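## Task

Three rows of four drive blanks sit on the rack's front face. Press in each blank that protrudes until it reaches its stop and clicks home, but do not touch the middle-row blank that is fourth counting from the left when facing the rack. The rack is free-standing: tipping it beyond a slight amount means failure, and it must finish in its original spot.

## Robot and tools

Robot: two arms, left_arm and right_arm, each ending in a two-finger gripper. The fingers point along the gripper's +z axis and close along its y axis. end_effector_position is the spot between the finger pads, roughly 1 cm short of the tips. Bases (scene frame): left_arm at (+0.005, +0.339, +0.043) m, right_arm at (+0.001, -0.257, +0.005) m, each yawed only slightly. A two-camera stand is bolted to the floor behind the arms.

Frames. Scene frame: origin at table height, halfway between the nominal bases; +z up, +x out across the table, left_arm on the +y side (arm names are not image sides). Each arm's reported hand pose, velocities and targets use that arm's own base frame. Every motion offset you send is measured along the current Hand target's own axes.

execute_actions(actions, cameras). actions is a list of actions; each action is a table of up to 15 rows, one row per 1/30 s control step; a short table repeats its final row until 15 steps pass. Every row is a single list of 14 numbers in [-1, 1] covering both arms: left_arm dx, dy, dz, rx, ry, rz, opening, then the same seven for right_arm. The first six of each arm are an offset (not a pose) from that arm's Hand target as it stood when the action began; every row counts from that same start, not from the row before. Scale: 1.0 = 0.6 m of travel or 180 degrees; rx, ry, rz form one rotation vector. Sending the same offset again in a new action moves further. opening is absolute: +1 fully open (0.093 m), -1 closed. Sending six zeros for an arm re-requests its Hand target; always send the opening you want each gripper to keep (a 0 is a real command, half open). cameras: list of names, ["all"] or []; with an empty actions list you get all images by default, otherwise none.

move(target, speed, blend, opening_speed, grip_force, blocking, cameras). target is one 14-number row as above, or a list of up to 15 such rows; every row is an offset from the Hand targets at the move's start (not from the previous row), same scale and axes. The gripper follows a straight path, turning the short way. speed: m/s, 0.002 to 2.9, default 0.25 (rotation up to twice that in rad/s); one value or one per target. blend: corner rounding radius in m for lists; 0 stops at each point. opening_speed: per second on the -1..+1 scale, at least 0.2. grip_force: newtons per pad, 10 to 50, one value or one per arm; stays set. blocking=false returns after about 0.5 s while the move continues. Paths do not avoid obstacles or the other arm, lag behind and can overshoot when fast, and are capped at 10 s. The result adds a move: line with the ending (done, off_target, moving, held, fault) and limits (paced = pose clipped, held = steps withheld). done means at rest within 10 mm and 2 degrees; it says nothing about contact.

wait(seconds 0 to 10): lets time run with last commands held; a running move continues. stop(): brakes the running move. zoom_image(camera, region): camera is cam_left_wrist or cam_right_wrist, region [x0, y0, x1, y1] in pixels of the newest image, at most 504 by 504. finished_scene(scene): ends the current scene, given its number; irreversible.

Results: per arm end_effector_position (m) and end_effector_quat_wxyz in its base frame; Hand target (your last commanded pose after clipping, the base for the next offsets); Tool commands; grip_measured (+1 open, -1 closed; pads meet near -0.94; about +0.0208 per mm of gap); Joint positions (rad, last entry = finger opening in m); Joint velocities (may read within noise); joint torques (include gravity, offsets and noise; first three wrap at ±28 N m); motor temperatures; and for actions, positions at some steps. Joint ranges (rad): waist -2.618 to 3.054, shoulder 0 to 3.142, elbow 0 to 3.142 (straight at 2.901), wrist pitch and yaw -1.571 to 1.571, wrist roll -2.094 to 2.094.

Control quirks: commanded orientation is clipped each step to within 40 degrees of the measured one. Friction and gravity leave the gripper short, low or tilted, worst at long reach; small moves may not happen or may go sideways. Check position and orientation after each move, correct tilt, and send any remaining gap as a new offset. A blocked arm keeps pushing until you command its target back past the gripper. Avoid paths near an arm's own base (go around it), since the shoulder posture can flip.

Cameras: cam_left_wrist (896x504) and cam_right_wrist (896x504), mounted on the wrists; calibration (K, distortion, pose) was given for scene 1 and may be slightly off.

Heat: holding loads, reaching far or pushing against unreachable targets heats motors. MOTOR HOT appears at 75 °C; at 90 °C the arm folds and idles for the rest of the scene; at 100 °C it goes limp.

Avoid: tipping or shifting the unfastened rack (push slowly and only straight in, along the blank's axis, backing off once it stops); pressing the skipped blank; fast contact, hard hits or very hard pushes; arms or wrist cameras touching each other or loading a camera cable; anything falling off the table. Before finishing, confirm every other blank is flush and latched and the rack is back where it began.

Each tool is called after "Request:" as a command line: name --argument value for each argument, lists and objects as JSON in quotes; but a table of rows of numbers goes row by row, as --pt "numbers of a row", without its own name.

## Session

Request:
execute_actions --actions '[]'

Scene clock: 0.00 s.
left_arm: end_effector_position=(+0.3898, -0.0104, +0.0881) grip_measured=+1.000 end_effector_quat_wxyz=(+0.565, +0.026, +0.824, -0.034) | right_arm: end_effector_position=(+0.3727, -0.0597, +0.0934) grip_measured=+1.000 end_effector_quat_wxyz=(+0.574, +0.169, +0.792, -0.121)
Joint positions: left_arm=[0.017 1.547 0.376 0.803 0.101 0.012 0.093] | right_arm=[0.023 1.539 0.342 0.849 0.417 0.148 0.093]
Joint velocities: within noise
Joint torques (N m): no reading
Motor temperatures (°C): left_arm=[25 32 35 34 31 26 23] | right_arm=[27 33 34 37 28 26 24]
Heat: left arm: 35 °C; right arm: 37 °C.
Hand target: left_arm +0.3942, -0.0103, +0.0987; +0.579, +0.027, +0.814, -0.033 | right_arm +0.3766, -0.0598, +0.1031; +0.587, +0.171, +0.783, -0.118
Tool commands: left_gripper/opening=+1.0 right_gripper/opening=+1.0

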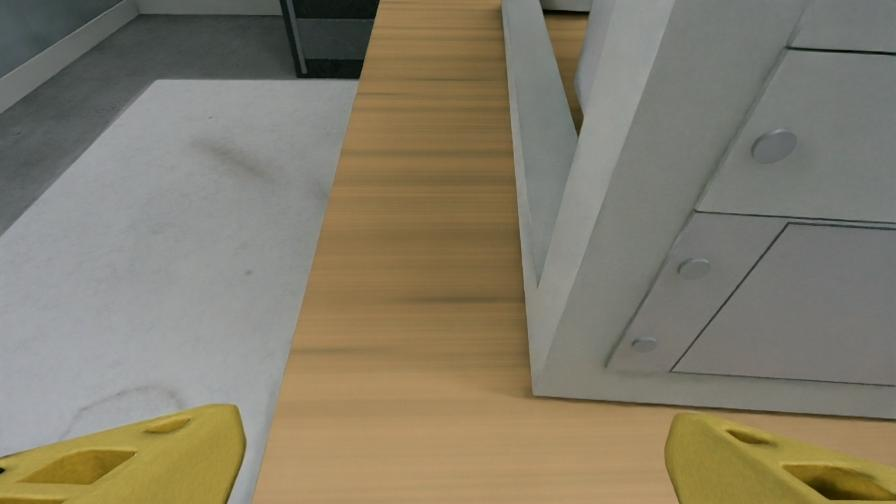

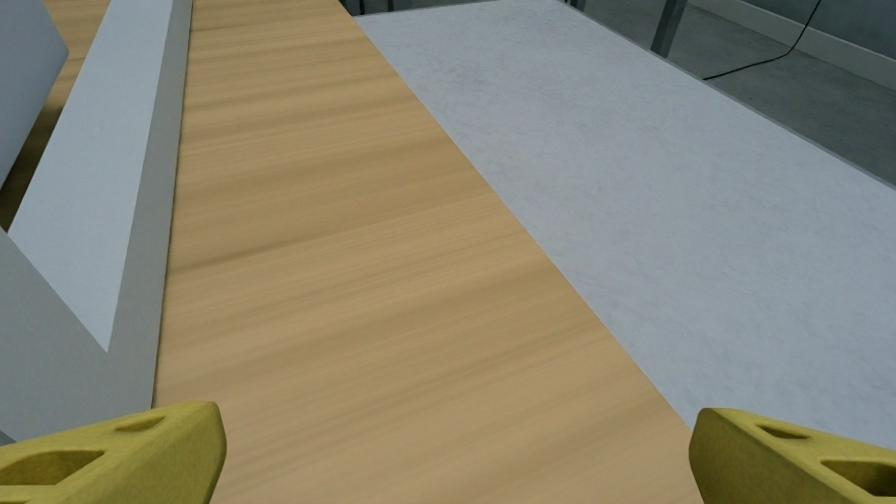

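Request:
move --target '[-0.076,-0.2,-0.29,-0.027,-0.106,0.003,-1,-0.08,0.098,-0.316,-0.131,-0.089,-0.024,-1]' --cameras '["all"]'

Scene clock: 17.47 s.
left_arm: end_effector_position=(+0.2342, -0.1119, +0.1882) grip_measured=-0.974 end_effector_quat_wxyz=(+0.701, +0.011, +0.713, +0.009) | right_arm: end_effector_position=(+0.2464, +0.0617, +0.1856) grip_measured=-0.978 end_effector_quat_wxyz=(+0.695, -0.014, +0.719, -0.009)
Joint positions: left_arm=[-1.037 0.717 0.098 0.584 -1.033 -0.002 0] | right_arm=[0.66 0.36 0.072 0.245 0.653 -0.007 0]
Joint torques (N m): left_arm=[-0.4 0.25 9.65 1.97 -0.24 0.17] | right_arm=[0.39 0.87 9.4 2.02 0.37 0.18]
Heat: left arm: 37 °C; right arm: 41 °C.
Hand target: left_arm +0.2356, -0.1153, +0.2016; +0.707, +0.001, +0.708, +0.000 | right_arm +0.2461, +0.0608, +0.2040; +0.707, +0.001, +0.707, -0.001
Off the commanded pose: left_arm 0.014 m, 2 deg | right_arm 0.018 m, 3 deg.
move: off_target (left_arm, right_arm)
camera_calibration:
cam_left_wrist: T_world_to_cam=[[-0.00166833, -0.999998, -0.00107375, -0.111415], [-0.42128, 0.00167665, -0.906929, 0.310686], [0.906929, -0.00106071, -0.421281, -0.0471327], [0, 0, 0, 1]] pos_world=[0.173446, -0.111985, 0.261794]
cam_right_wrist: T_world_to_cam=[[0.00600044, -0.999309, 0.0366772, 0.0549684], [-0.458766, -0.0353412, -0.887854, 0.317804], [0.888537, -0.0114988, -0.458661, -0.0465693], [0, 0, 0, 1]] pos_world=[0.186846, 0.0656265, 0.258788]

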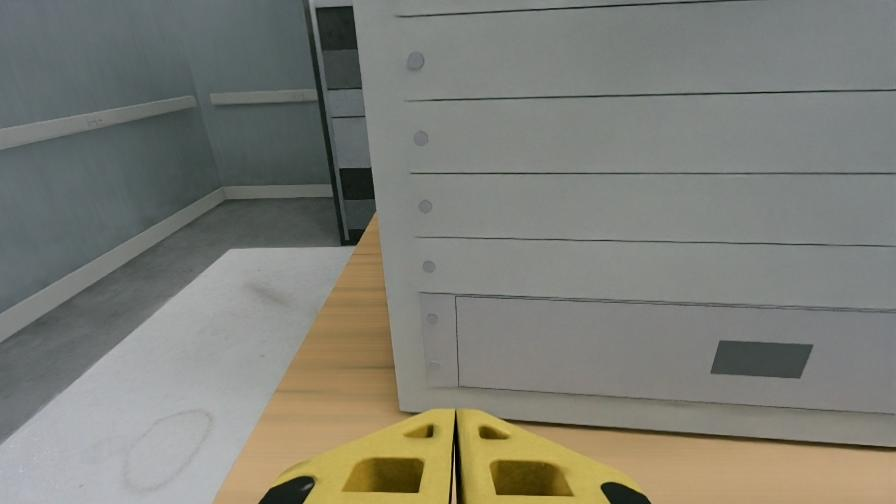

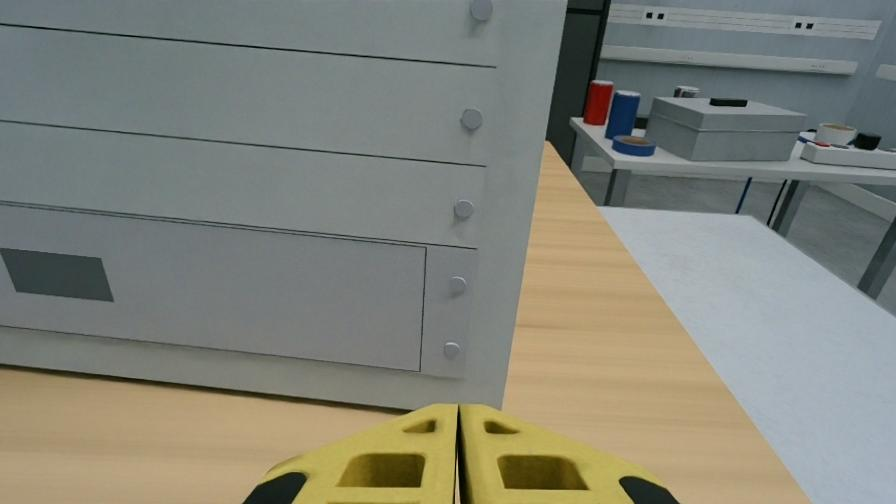

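Request:
move --target '[-0.4,0,0,0,0,0,-1,-0.45,0,0,0,0,0,-1]' --cameras '["all"]'

Scene clock: 35.80 s.
left_arm: end_effector_position=(+0.2371, -0.1178, +0.4292) grip_measured=-0.974 end_effector_quat_wxyz=(+0.701, +0.013, +0.712, +0.013) | right_arm: end_effector_position=(+0.2485, +0.0644, +0.4643) grip_measured=-0.978 end_effector_quat_wxyz=(+0.701, -0.010, +0.713, -0.005)
Joint positions: left_arm=[-1.043 0.837 1.113 -0.307 -1.043 0.009 0] | right_arm=[0.667 0.805 1.276 -0.492 0.66 -0.008 0]
Joint torques (N m): left_arm=[0.2 0.03 9.11 1.94 -0.16 0.05] | right_arm=[-0.17 0.92 7.39 1.97 0.28 0.12]
Motor temperatures (°C): left_arm=[25 32 40 37 30 25 23] | right_arm=[27 33 36 42 28 25 24]
Heat: left arm: 40 °C; right arm: 42 °C.
Hand target: left_arm +0.2359, -0.1155, +0.4416; +0.707, +0.001, +0.708, +0.000 | right_arm +0.2461, +0.0608, +0.4739; +0.707, +0.001, +0.707, -0.001
Off the commanded pose: left_arm 0.013 m, 2 deg | right_arm 0.011 m, 2 deg.
move: off_target (left_arm, right_arm)
camera_calibration:
cam_left_wrist: T_world_to_cam=[[0.00191117, -0.999957, -0.0090346, -0.114478], [-0.419286, 0.00740082, -0.907824, 0.531092], [0.907852, 0.00552308, -0.419253, 0.0514986], [0, 0, 0, 1]] pos_world=[0.176145, -0.118688, 0.502695]
cam_right_wrist: T_world_to_cam=[[0.00582269, -0.999697, 0.0239059, 0.0533849], [-0.442824, -0.0240122, -0.896287, 0.565531], [0.896589, -0.00536731, -0.44283, 0.0695758], [0, 0, 0, 1]] pos_world=[0.187739, 0.0673218, 0.536412]

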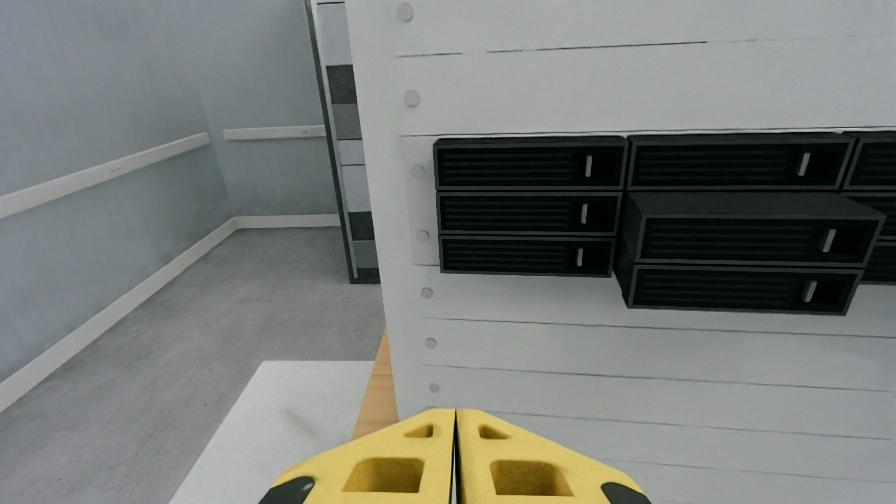

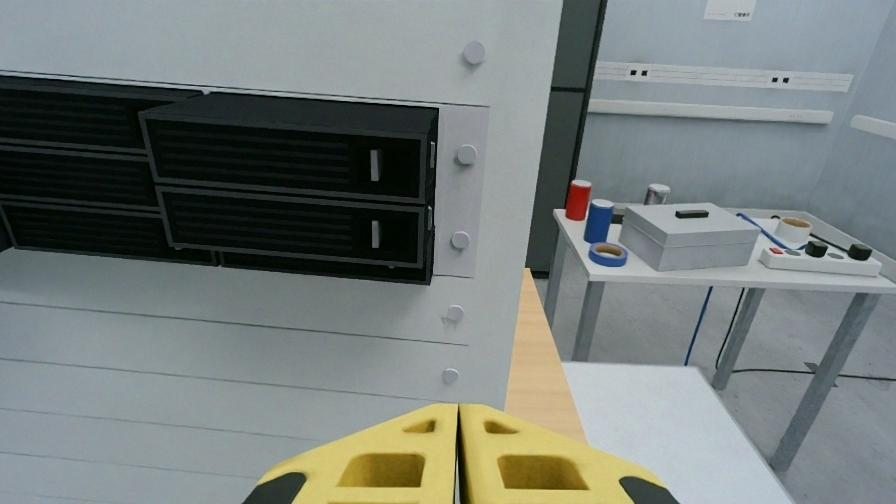

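Request:
zoom_image --camera "cam_left_wrist" --region '[400, 100, 896, 340]'

Request:
zoom_image --camera "cam_right_wrist" --region '[0, 50, 500, 320]'

Scaled by 1.016 from the camera's 896x504 image, which has a finer 1280x720 frame.

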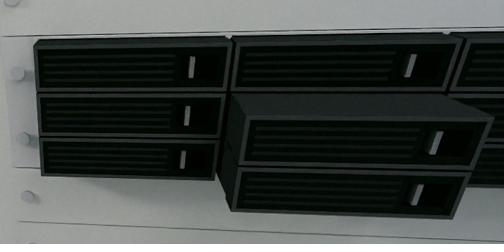

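Scaled by 1.008 from the camera's 896x504 image, which has a finer 1280x720 frame.

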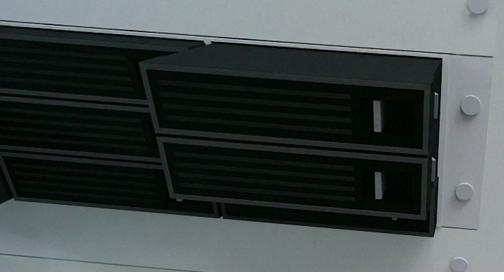

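Request:
move --target '[0.02,-0.263,0.13,0,0,0,-1,-0.04,0.107,0.11,0,0,0,-1]' --cameras '["all"]'

Scene clock: 55.80 s.
left_arm: end_effector_position=(+0.3143, -0.2740, +0.4110) grip_measured=-0.974 end_effector_quat_wxyz=(+0.696, +0.023, +0.718, +0.017) | right_arm: end_effector_position=(+0.3151, +0.1276, +0.4781) grip_measured=-0.978 end_effector_quat_wxyz=(+0.689, -0.020, +0.724, -0.014)
Joint positions: left_arm=[-1.079 1.447 1.388 -0.006 -1.071 -0.001 0] | right_arm=[0.71 1.136 1.476 -0.404 0.701 -0.006 0]
Joint torques (N m): left_arm=[-0.09 -5.42 10 2.22 -0.27 0.14] | right_arm=[0.17 -1.76 7.94 2.32 0.37 0.11]
Heat: left arm: 41 °C; right arm: 42 °C.
Hand target: left_arm +0.3138, -0.2734, +0.4293; +0.707, +0.001, +0.708, +0.000 | right_arm +0.3123, +0.1248, +0.4979; +0.707, +0.001, +0.707, -0.001
Off the commanded pose: left_arm 0.018 m, 4 deg | right_arm 0.020 m, 4 deg.
move: off_target (left_arm, right_arm)
camera_calibration:
cam_left_wrist: T_world_to_cam=[[-0.00688243, -0.999556, -0.0289891, -0.259927], [-0.433122, 0.0291092, -0.900865, 0.555581], [0.901309, 0.00635571, -0.43313, -0.0174187], [0, 0, 0, 1]] pos_world=[0.254545, -0.275873, 0.485424]
cam_right_wrist: T_world_to_cam=[[0.00853274, -0.998662, 0.0510009, 0.101911], [-0.471896, -0.0489878, -0.880292, 0.613581], [0.881613, -0.0165558, -0.471683, 0.0363253], [0, 0, 0, 1]] pos_world=[0.256652, 0.132434, 0.552067]

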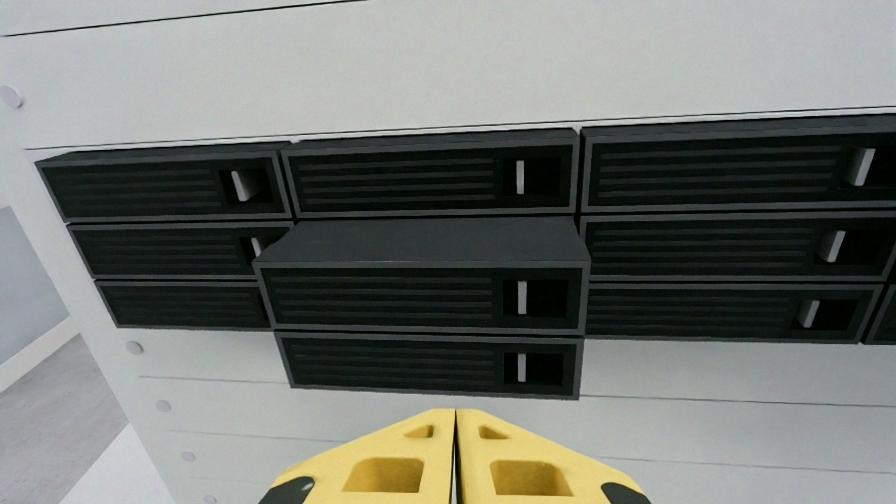

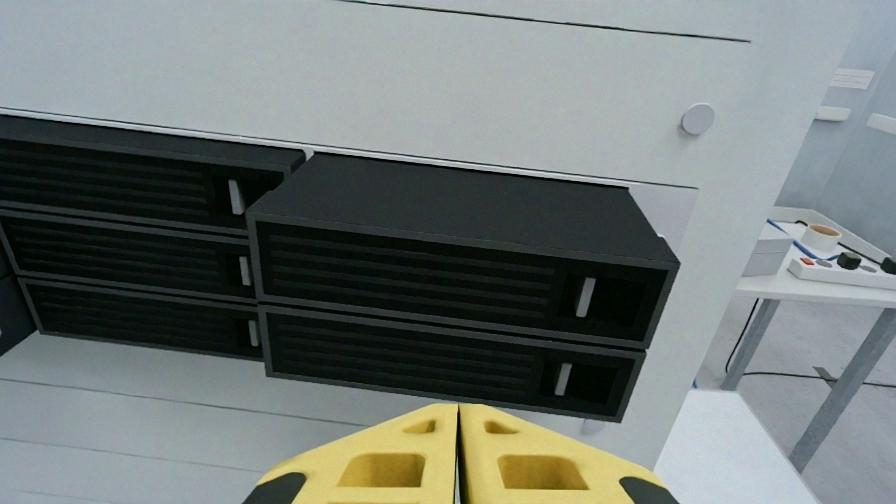

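Request:
move --target '[-0.006,0,0.04,0,-0.012,0,-1,-0.026,0,0.025,0,-0.016,0,-1]' --speed 0.08 --cameras '["all"]'

Scene clock: 63.83 s.
left_arm: end_effector_position=(+0.3352, -0.2719, +0.4159) grip_measured=-0.974 end_effector_quat_wxyz=(+0.709, +0.015, +0.705, +0.017) | right_arm: end_effector_position=(+0.3277, +0.1261, +0.4946) grip_measured=-0.978 end_effector_quat_wxyz=(+0.708, -0.008, +0.706, -0.015)
Joint positions: left_arm=[-1.021 1.48 1.388 0.104 -1.024 0.056 0] | right_arm=[0.676 1.175 1.508 -0.329 0.685 -0.035 0]
Joint torques (N m): left_arm=[0.58 -5.24 10.21 2.27 -0.07 0.17] | right_arm=[-0.75 -1.83 8.24 2.2 -0.06 0.07]
Heat: left arm: 42 °C; right arm: 43 °C.
Hand target: left_arm +0.3377, -0.2734, +0.4329; +0.720, +0.001, +0.694, +0.000 | right_arm +0.3273, +0.1248, +0.5135; +0.725, +0.001, +0.689, -0.001
Off the commanded pose: left_arm 0.017 m, 3 deg | right_arm 0.019 m, 3 deg.
move: off_target (left_arm, right_arm)
camera_calibration:
cam_left_wrist: T_world_to_cam=[[0.00470099, -0.999831, -0.0177752, -0.266152], [-0.399012, 0.0144236, -0.916832, 0.560121], [0.916934, 0.0114026, -0.398877, -0.0522417], [0, 0, 0, 1]] pos_world=[0.272649, -0.27359, 0.487968]
cam_right_wrist: T_world_to_cam=[[-0.0116866, -0.9993, 0.035531, 0.113826], [-0.425959, -0.0271729, -0.904334, 0.62805], [0.904667, -0.0257033, -0.425343, 0.00356176], [0, 0, 0, 1]] pos_world=[0.265631, 0.130904, 0.565437]

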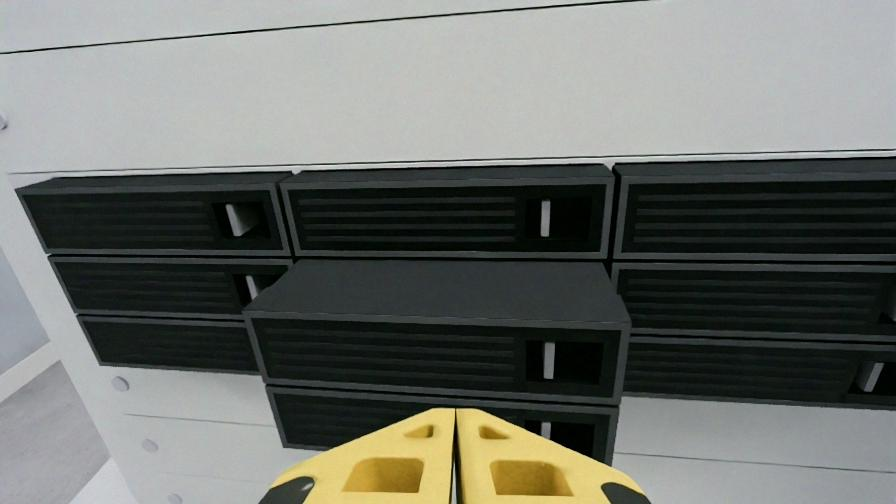

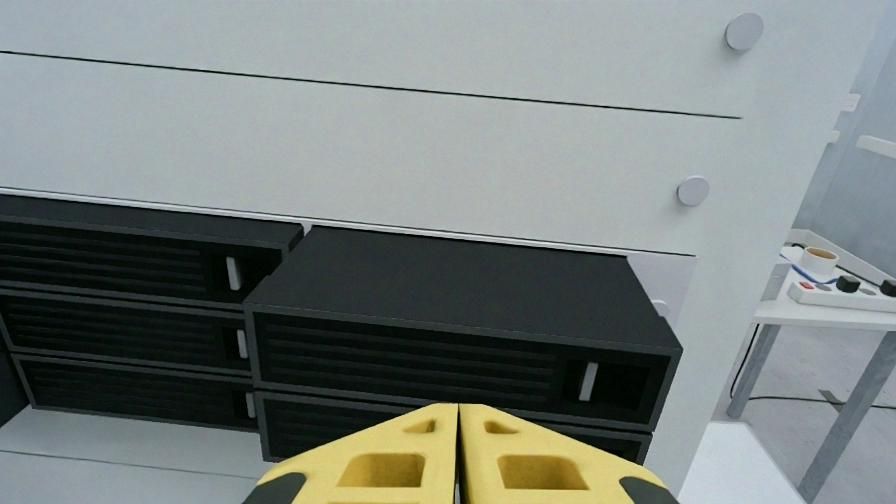

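Request:
move --target '[0.004,0,0.1,0,0,0,-1,0.005,0,0.09,0,0,0,-1]' --speed 0.03 --cameras '["all"]'

Scene clock: 71.60 s.
left_arm: end_effector_position=(+0.3926, -0.2731, +0.4185) grip_measured=-0.974 end_effector_quat_wxyz=(+0.711, +0.014, +0.703, +0.016) | right_arm: end_effector_position=(+0.3812, +0.1239, +0.4931) grip_measured=-0.978 end_effector_quat_wxyz=(+0.706, -0.006, +0.708, -0.020)
Joint positions: left_arm=[-0.884 1.61 1.521 0.107 -0.886 0.056 0] | right_arm=[0.538 1.32 1.597 -0.28 0.557 -0.036 0]
Joint torques (N m): left_arm=[1.05 -6.06 10.45 2.17 -0.02 0.04] | right_arm=[-0.49 -2.74 8.53 2.38 -0.13 0.16]
Heat: left arm: 43 °C; right arm: 45 °C.
Hand target: left_arm +0.3978, -0.2736, +0.4326; +0.720, +0.001, +0.694, +0.000 | right_arm +0.3813, +0.1247, +0.5132; +0.725, +0.001, +0.689, -0.001
Off the commanded pose: left_arm 0.015 m, 3 deg | right_arm 0.020 m, 4 deg.
move: off_target (left_arm, right_arm)
camera_calibration:
cam_left_wrist: T_world_to_cam=[[0.00363637, -0.999883, -0.0148603, -0.268471], [-0.394912, 0.0122166, -0.918638, 0.583949], [0.918712, 0.00920902, -0.394822, -0.106851], [0, 0, 0, 1]] pos_world=[0.32975, -0.274589, 0.490261]
cam_right_wrist: T_world_to_cam=[[-0.0206491, -0.998965, 0.0405223, 0.11329], [-0.431592, -0.0276534, -0.901645, 0.65032], [0.901832, -0.0361072, -0.430575, -0.0404972], [0, 0, 0, 1]] pos_world=[0.319534, 0.129694, 0.564329]

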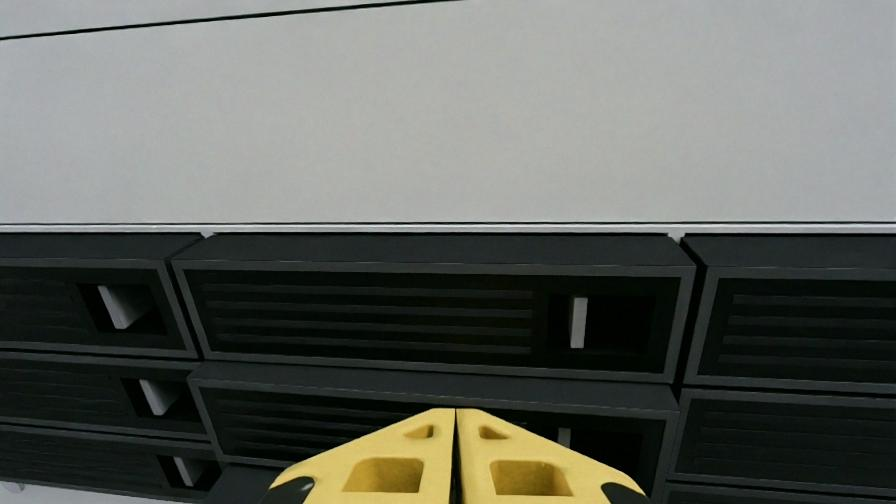

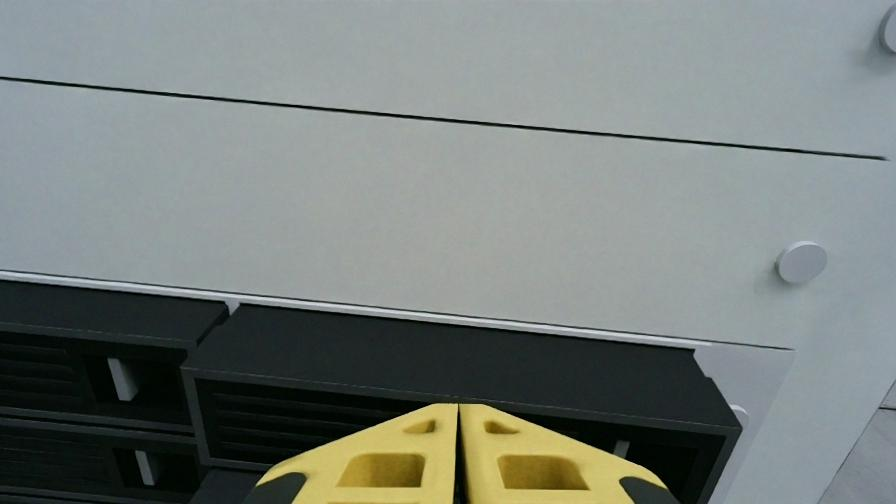

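Request:
move --target '[0.001,0,0.025,0,0,0,-1,0.001,0,0.035,0,0,0,-1]' --speed 0.03 --cameras '["all"]'

Scene clock: 76.43 s.
left_arm: end_effector_position=(+0.4003, -0.2742, +0.4184) grip_measured=-0.974 end_effector_quat_wxyz=(+0.708, +0.018, +0.706, +0.017) | right_arm: end_effector_position=(+0.3906, +0.1231, +0.4940) grip_measured=-0.978 end_effector_quat_wxyz=(+0.701, -0.012, +0.713, -0.020)
Joint positions: left_arm=[-0.869 1.632 1.553 0.084 -0.868 0.053 0] | right_arm=[0.513 1.354 1.642 -0.308 0.526 -0.036 0]
Joint torques (N m): left_arm=[2.39 -5.15 10.85 2.41 0.1 0.05] | right_arm=[-1.89 -0.99 8.4 2.78 -0.28 0.13]
Heat: left arm: 43 °C; right arm: 46 °C.
Hand target: left_arm +0.4128, -0.2736, +0.4325; +0.720, +0.001, +0.694, +0.000 | right_arm +0.4024, +0.1246, +0.5136; +0.725, +0.001, +0.689, -0.001
Off the commanded pose: left_arm 0.019 m, 3 deg | right_arm 0.023 m, 5 deg.
move: off_target (left_arm, right_arm)
camera_calibration:
cam_left_wrist: T_world_to_cam=[[0.00118202, -0.999749, -0.0223831, -0.265432], [-0.402182, 0.0200178, -0.915341, 0.590619], [0.915559, 0.010084, -0.402058, -0.10944], [0, 0, 0, 1]] pos_world=[0.338049, -0.276084, 0.490675]
cam_right_wrist: T_world_to_cam=[[-0.0135172, -0.998713, 0.0488784, 0.105634], [-0.444536, -0.0377841, -0.894964, 0.658103], [0.895659, -0.0338256, -0.443454, -0.0401508], [0, 0, 0, 1]] pos_world=[0.32994, 0.129006, 0.56601]

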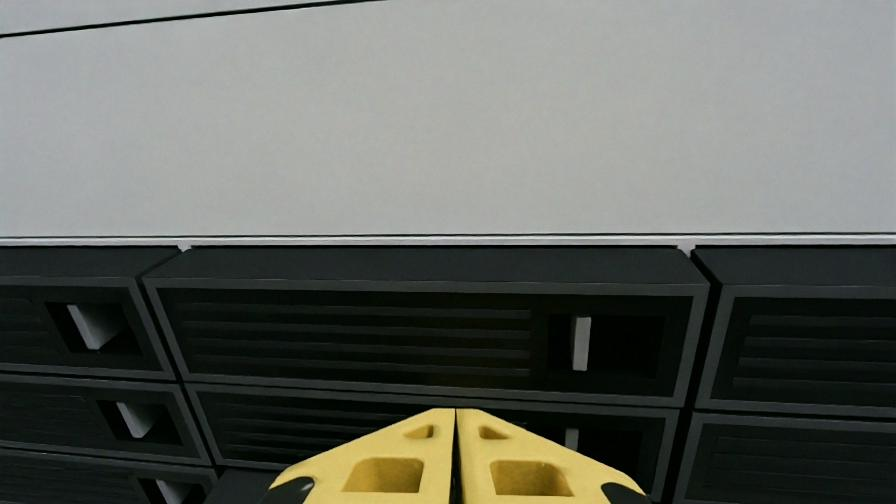

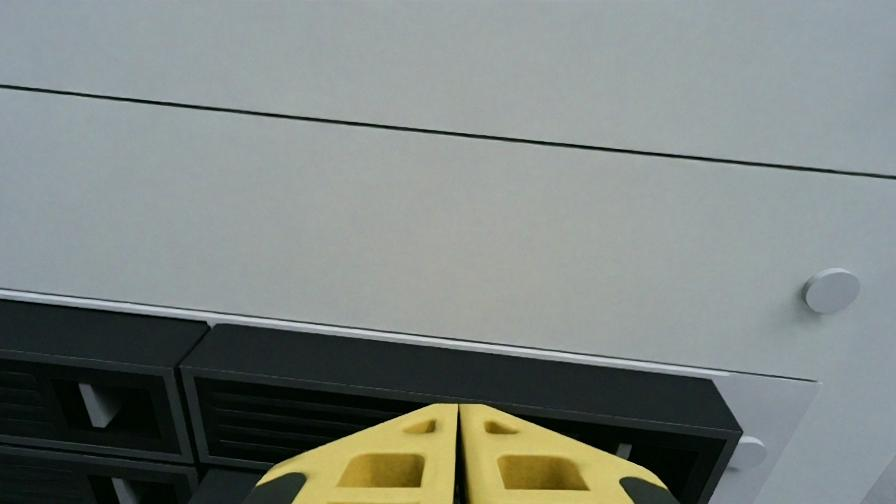

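Request:
move --target '[0,0,0.015,0,0,0,-1,0.001,0,0.03,0,0,0,-1]' --speed 0.03 --cameras '["all"]'

Scene clock: 83.17 s.
left_arm: end_effector_position=(+0.4011, -0.2742, +0.4184) grip_measured=-0.974 end_effector_quat_wxyz=(+0.705, +0.020, +0.709, +0.023) | right_arm: end_effector_position=(+0.3949, +0.1247, +0.4902) grip_measured=-0.978 end_effector_quat_wxyz=(+0.688, -0.025, +0.725, -0.017)
Joint positions: left_arm=[-0.868 1.638 1.569 0.059 -0.872 0.053 0] | right_arm=[0.498 1.374 1.679 -0.364 0.487 -0.032 0]
Joint torques (N m): left_arm=[3.78 -4.22 11.21 2.67 0.29 0.06] | right_arm=[-2.85 0.76 8.38 3.53 -0.09 0.08]
Motor temperatures (°C): left_arm=[25 33 44 37 30 24 23] | right_arm=[27 32 39 49 27 25 24]
Heat: left arm: 44 °C; right arm: 49 °C.
Hand target: left_arm +0.4219, -0.2736, +0.4328; +0.720, +0.001, +0.694, +0.000 | right_arm +0.4204, +0.1245, +0.5139; +0.725, +0.001, +0.689, -0.001
Off the commanded pose: left_arm 0.025 m, 4 deg | right_arm 0.035 m, 7 deg.
move: off_target (left_arm, right_arm)
camera_calibration:
cam_left_wrist: T_world_to_cam=[[0.00548531, -0.999447, -0.0327974, -0.262687], [-0.410526, 0.0276559, -0.911429, 0.594701], [0.911832, 0.0184637, -0.410148, -0.10294], [0, 0, 0, 1]] pos_world=[0.339445, -0.277088, 0.491191]
cam_right_wrist: T_world_to_cam=[[0.010777, -0.997943, 0.0632019, 0.0907894], [-0.47398, -0.0607519, -0.878438, 0.663067], [0.88047, -0.0204895, -0.473659, -0.0265208], [0, 0, 0, 1]] pos_world=[0.336653, 0.130342, 0.564163]

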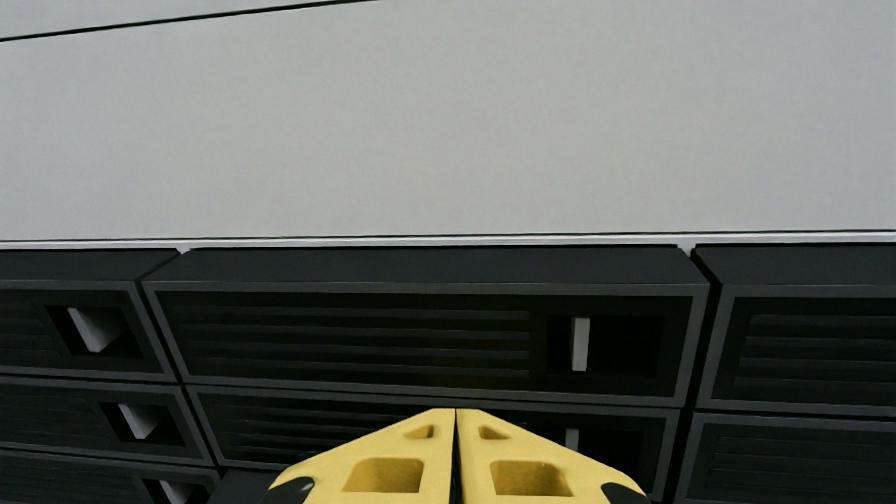

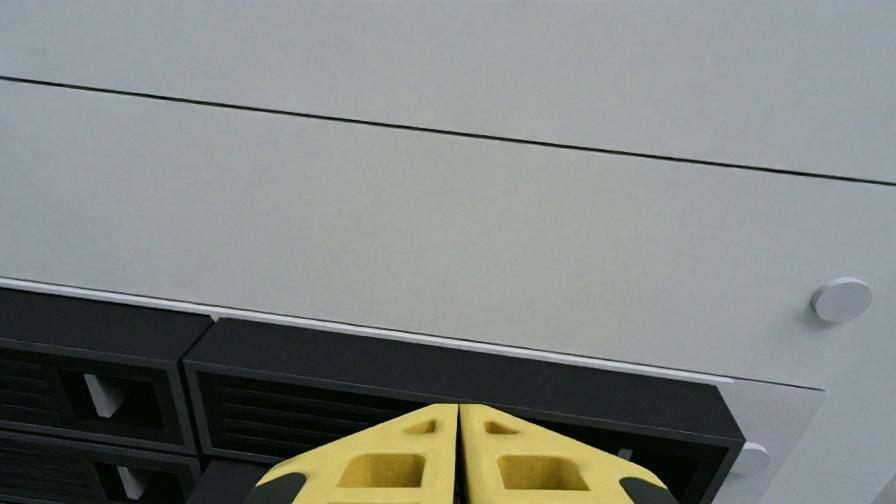

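Request:
move --target '[0,0,-0.1,0,0,0,-1,0,0,-0.1,0,0,0,-1]' --speed 0.1 --cameras '["all"]'

Scene clock: 89.00 s.
left_arm: end_effector_position=(+0.3691, -0.2841, +0.4131) grip_measured=-0.974 end_effector_quat_wxyz=(+0.708, +0.022, +0.706, +0.014) | right_arm: end_effector_position=(+0.3639, +0.1268, +0.5038) grip_measured=-0.978 end_effector_quat_wxyz=(+0.714, -0.010, +0.700, -0.004)
Joint positions: left_arm=[-0.953 1.58 1.48 0.103 -0.942 0.052 0] | right_arm=[0.57 1.277 1.59 -0.29 0.561 -0.031 0]
Joint torques (N m): left_arm=[0.02 -10 6.35 2.33 -0.25 0.13] | right_arm=[0.5 -3.75 4.56 2.3 0.3 0.04]
Heat: left arm: 44 °C; right arm: 51 °C.
Hand target: left_arm +0.3619, -0.2734, +0.4307; +0.720, +0.001, +0.694, +0.000 | right_arm +0.3605, +0.1247, +0.5110; +0.725, +0.001, +0.689, -0.001
Off the commanded pose: left_arm 0.022 m, 3 deg | right_arm 0.008 m, 2 deg.
move: off_target (left_arm)
camera_calibration:
cam_left_wrist: T_world_to_cam=[[-0.00957342, -0.999693, -0.0228685, -0.271141], [-0.403365, 0.0247871, -0.914703, 0.574953], [0.914989, 0.000467524, -0.403479, -0.0848458], [0, 0, 0, 1]] pos_world=[0.306953, -0.28527, 0.485477]
cam_right_wrist: T_world_to_cam=[[0.00649552, -0.999734, 0.0221179, 0.114848], [-0.410303, -0.0228353, -0.911663, 0.649248], [0.911926, -0.00315332, -0.410342, -0.0382501], [0, 0, 0, 1]] pos_world=[0.300523, 0.129523, 0.57366]

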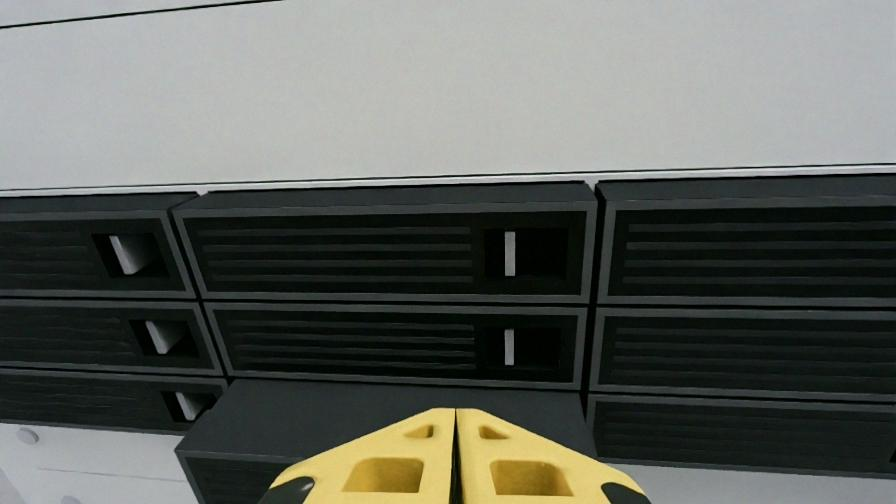

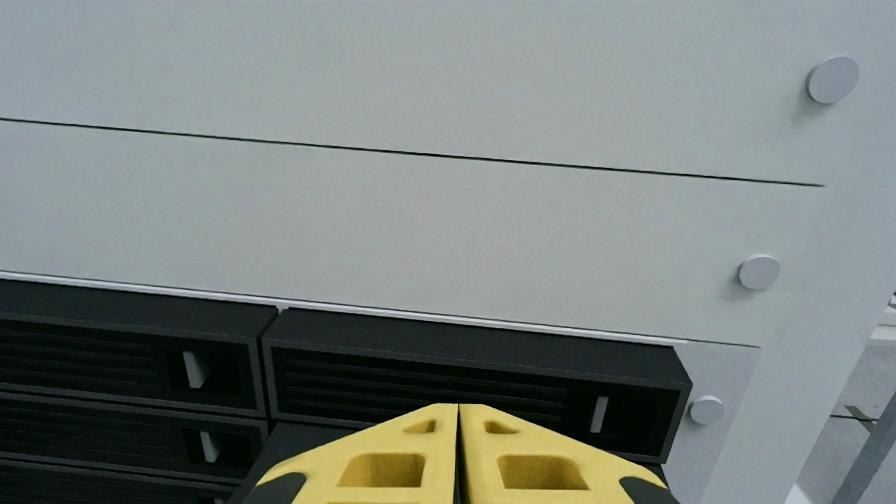

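Request:
move --pt "0 0 -0.07 0 0 0 -1 0 0 -0.1 0 0 0 -1" --pt "0.041 0 -0.06 0 0 0 -1 0 0 -0.15 0 0 0 -1" --speed 0.12 --cameras '["all"]'

Scene clock: 94.00 s.
left_arm: end_effector_position=(+0.3289, -0.2809, +0.3922) grip_measured=-0.974 end_effector_quat_wxyz=(+0.711, +0.014, +0.703, +0.014) | right_arm: end_effector_position=(+0.2712, +0.1257, +0.5100) grip_measured=-0.978 end_effector_quat_wxyz=(+0.727, +0.001, +0.687, +0.007)
Joint positions: left_arm=[-1.051 1.485 1.294 0.214 -1.051 0.059 0] | right_arm=[0.879 1.042 1.451 -0.322 0.869 -0.056 0]
Joint torques (N m): left_arm=[0.64 -8.36 6.5 2.23 -0.1 0.19] | right_arm=[0.31 -1.01 4.68 1.74 0.32 0.05]
Heat: left arm: 44 °C; right arm: 49 °C.
Hand target: left_arm +0.3267, -0.2735, +0.4048; +0.720, +0.001, +0.694, +0.000 | right_arm +0.2706, +0.1250, +0.5065; +0.725, +0.001, +0.689, -0.001
Off the commanded pose: left_arm 0.015 m, 3 deg | right_arm 0.004 m, 1 deg.
move: off_target (left_arm)
camera_calibration:
cam_left_wrist: T_world_to_cam=[[0.000997674, -0.99991, -0.0133868, -0.276114], [-0.39521, 0.0119027, -0.918513, 0.53475], [0.91859, 0.00620697, -0.395163, -0.0592613], [0, 0, 0, 1]] pos_world=[0.266051, -0.282086, 0.464061]
cam_right_wrist: T_world_to_cam=[[0.00677131, -0.999945, -0.00795935, 0.129508], [-0.376842, 0.00482102, -0.926265, 0.611685], [0.926253, 0.00927145, -0.376789, 0.0262625], [0, 0, 0, 1]] pos_world=[0.205306, 0.126309, 0.577508]

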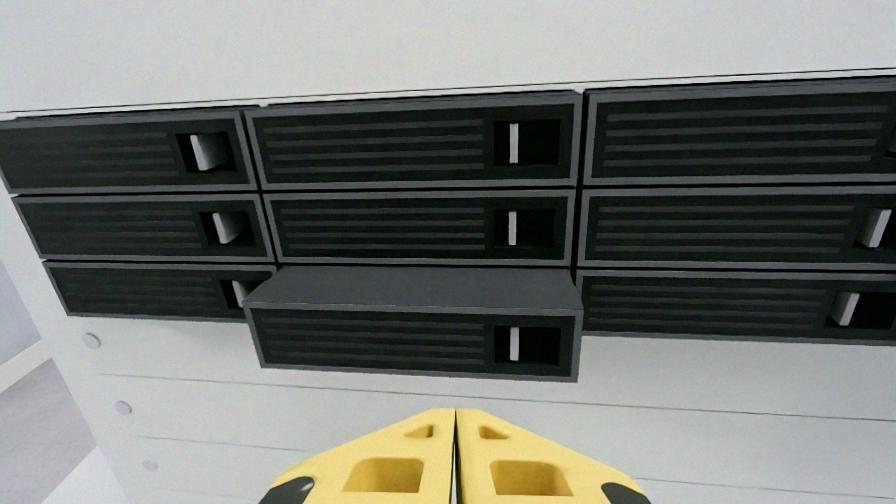

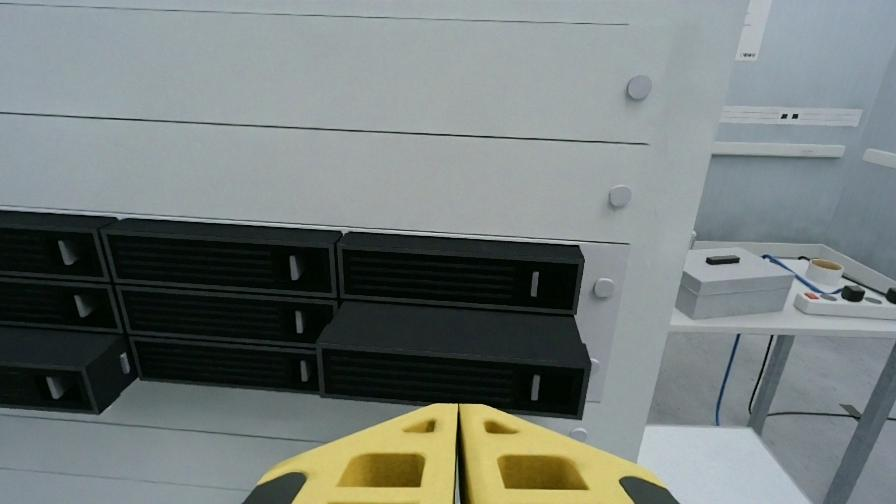

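Request:
move --pt "0.012 0 0.02 0 0 0 -1 0 0 0 0 0 0 -1" --pt "0.018 0 0.158 0 0 0 -1 0 0 0 0 0 0 -1" --speed 0.04 --cameras '["all"]'

Request:
move --target '[0,0,-0.16,0,0,0,-1,0,0,0,0,0,0,-1]' --speed 0.1 --cameras '["all"]'

Scene clock: 101.43 s.
left_arm: end_effector_position=(+0.4015, -0.2714, +0.3827) grip_measured=-0.974 end_effector_quat_wxyz=(+0.705, +0.016, +0.708, +0.025) | right_arm: end_effector_position=(+0.2712, +0.1257, +0.5100) grip_measured=-0.978 end_effector_quat_wxyz=(+0.727, +0.001, +0.687, +0.007)
Joint positions: left_arm=[-0.865 1.622 1.407 0.209 -0.879 0.054 0] | right_arm=[0.879 1.042 1.451 -0.322 0.869 -0.056 0]
Joint torques (N m): left_arm=[3.55 -4.1 11.64 2.61 0.35 0.05] | right_arm=[0.21 -1.21 4.38 1.74 0.3 0.03]
Heat: left arm: 43 °C; right arm: 48 °C.
Hand target: left_arm +0.4218, -0.2735, +0.3976; +0.720, +0.001, +0.694, +0.000 | right_arm +0.2706, +0.1250, +0.5065; +0.725, +0.001, +0.689, +0.000
Off the commanded pose: left_arm 0.025 m, 4 deg | right_arm 0.004 m, 1 deg.
move: off_target (left_arm)
camera_calibration:
cam_left_wrist: T_world_to_cam=[[0.015119, -0.999403, -0.0310642, -0.265528], [-0.408505, 0.0221827, -0.912487, 0.560415], [0.912631, 0.0264858, -0.407925, -0.117019], [0, 0, 0, 1]] pos_world=[0.339742, -0.274701, 0.455387]
cam_right_wrist: T_world_to_cam=[[0.00645559, -0.999948, -0.00794267, 0.129564], [-0.376842, 0.00492453, -0.926264, 0.611671], [0.926255, 0.00897271, -0.376791, 0.0263007], [0, 0, 0, 1]] pos_world=[0.205306, 0.126309, 0.577508]

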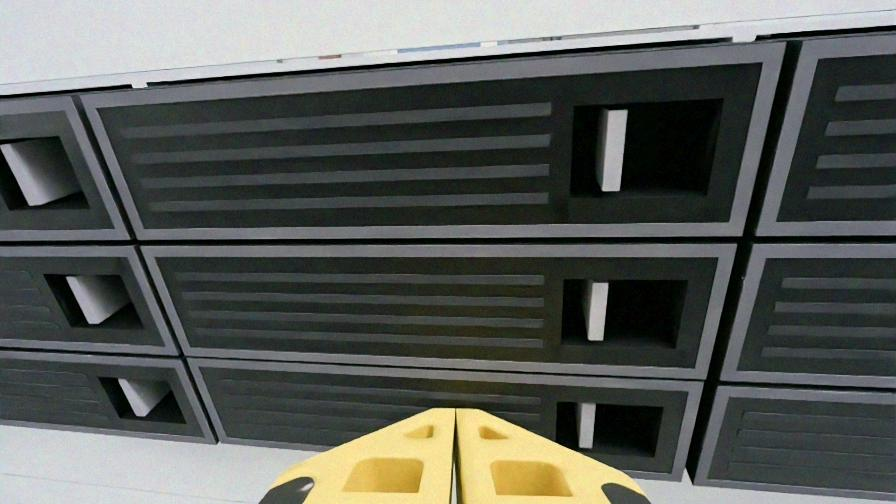

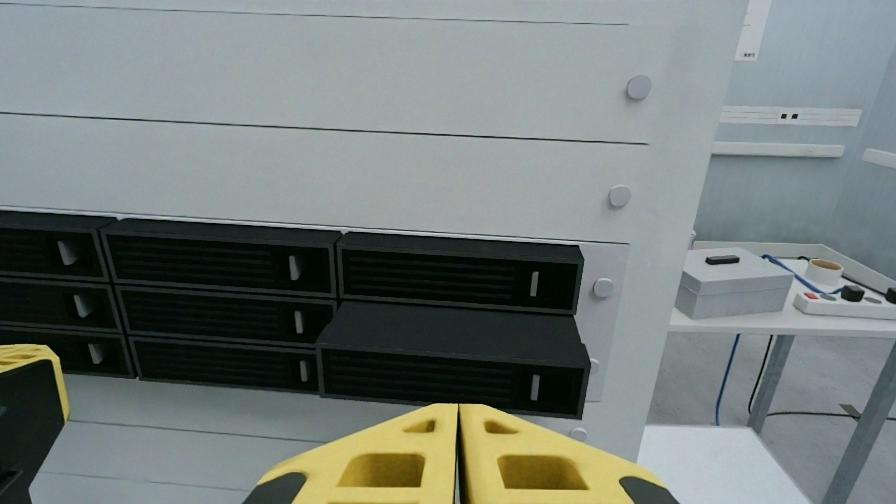

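Scene clock: 103.07 s.
left_arm: end_effector_position=(+0.3318, -0.2820, +0.3796) grip_measured=-0.974 end_effector_quat_wxyz=(+0.710, +0.018, +0.704, +0.012) | right_arm: end_effector_position=(+0.2712, +0.1257, +0.5100) grip_measured=-0.978 end_effector_quat_wxyz=(+0.727, +0.001, +0.687, +0.007)
Joint positions: left_arm=[-1.043 1.489 1.25 0.256 -1.035 0.058 0] | right_arm=[0.879 1.042 1.451 -0.322 0.869 -0.056 0]
Joint torques (N m): left_arm=[-0.14 -8.9 6.35 2.25 -0.24 0.21] | right_arm=[0.17 -1.01 4.36 1.78 0.33 0.06]
Heat: left arm: 43 °C; right arm: 47 °C.
Hand target: left_arm +0.3259, -0.2735, +0.3940; +0.720, +0.001, +0.694, +0.000 | right_arm +0.2706, +0.1250, +0.5065; +0.725, +0.001, +0.689, +0.000
Off the commanded pose: left_arm 0.018 m, 3 deg | right_arm 0.004 m, 1 deg.
move: off_target (left_arm)
camera_calibration:
cam_left_wrist: T_world_to_cam=[[-0.00669046, -0.999851, -0.0159383, -0.273835], [-0.397062, 0.0172845, -0.917629, 0.526129], [0.917768, 0.000189115, -0.397118, -0.0676427], [0, 0, 0, 1]] pos_world=[0.269154, -0.282875, 0.451565]
cam_right_wrist: T_world_to_cam=[[0.00645559, -0.999948, -0.00794267, 0.129564], [-0.376842, 0.00492453, -0.926264, 0.611671], [0.926255, 0.00897271, -0.376791, 0.0263007], [0, 0, 0, 1]] pos_world=[0.205306, 0.126309, 0.577508]

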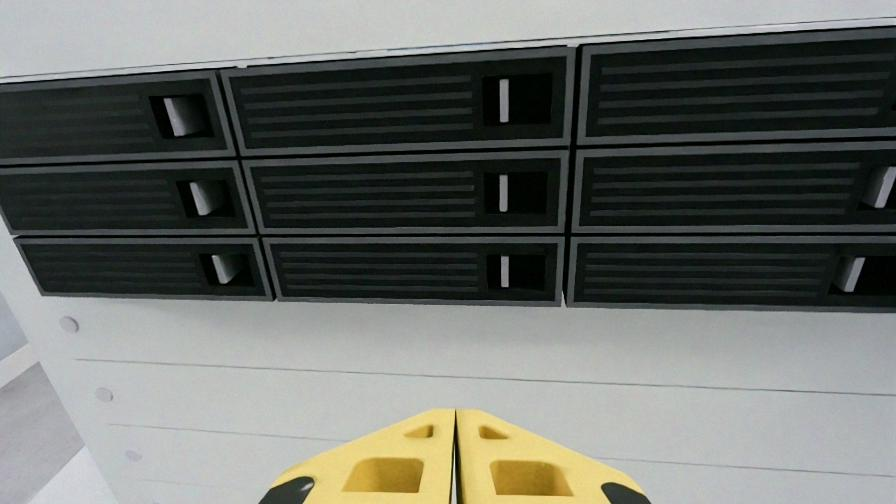

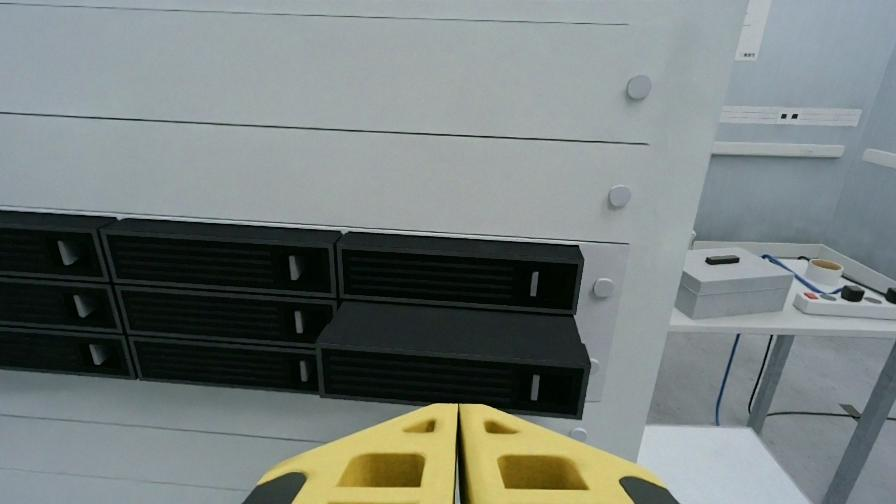

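Request:
finished_scene --scene 1

The scene is finished: the task was done.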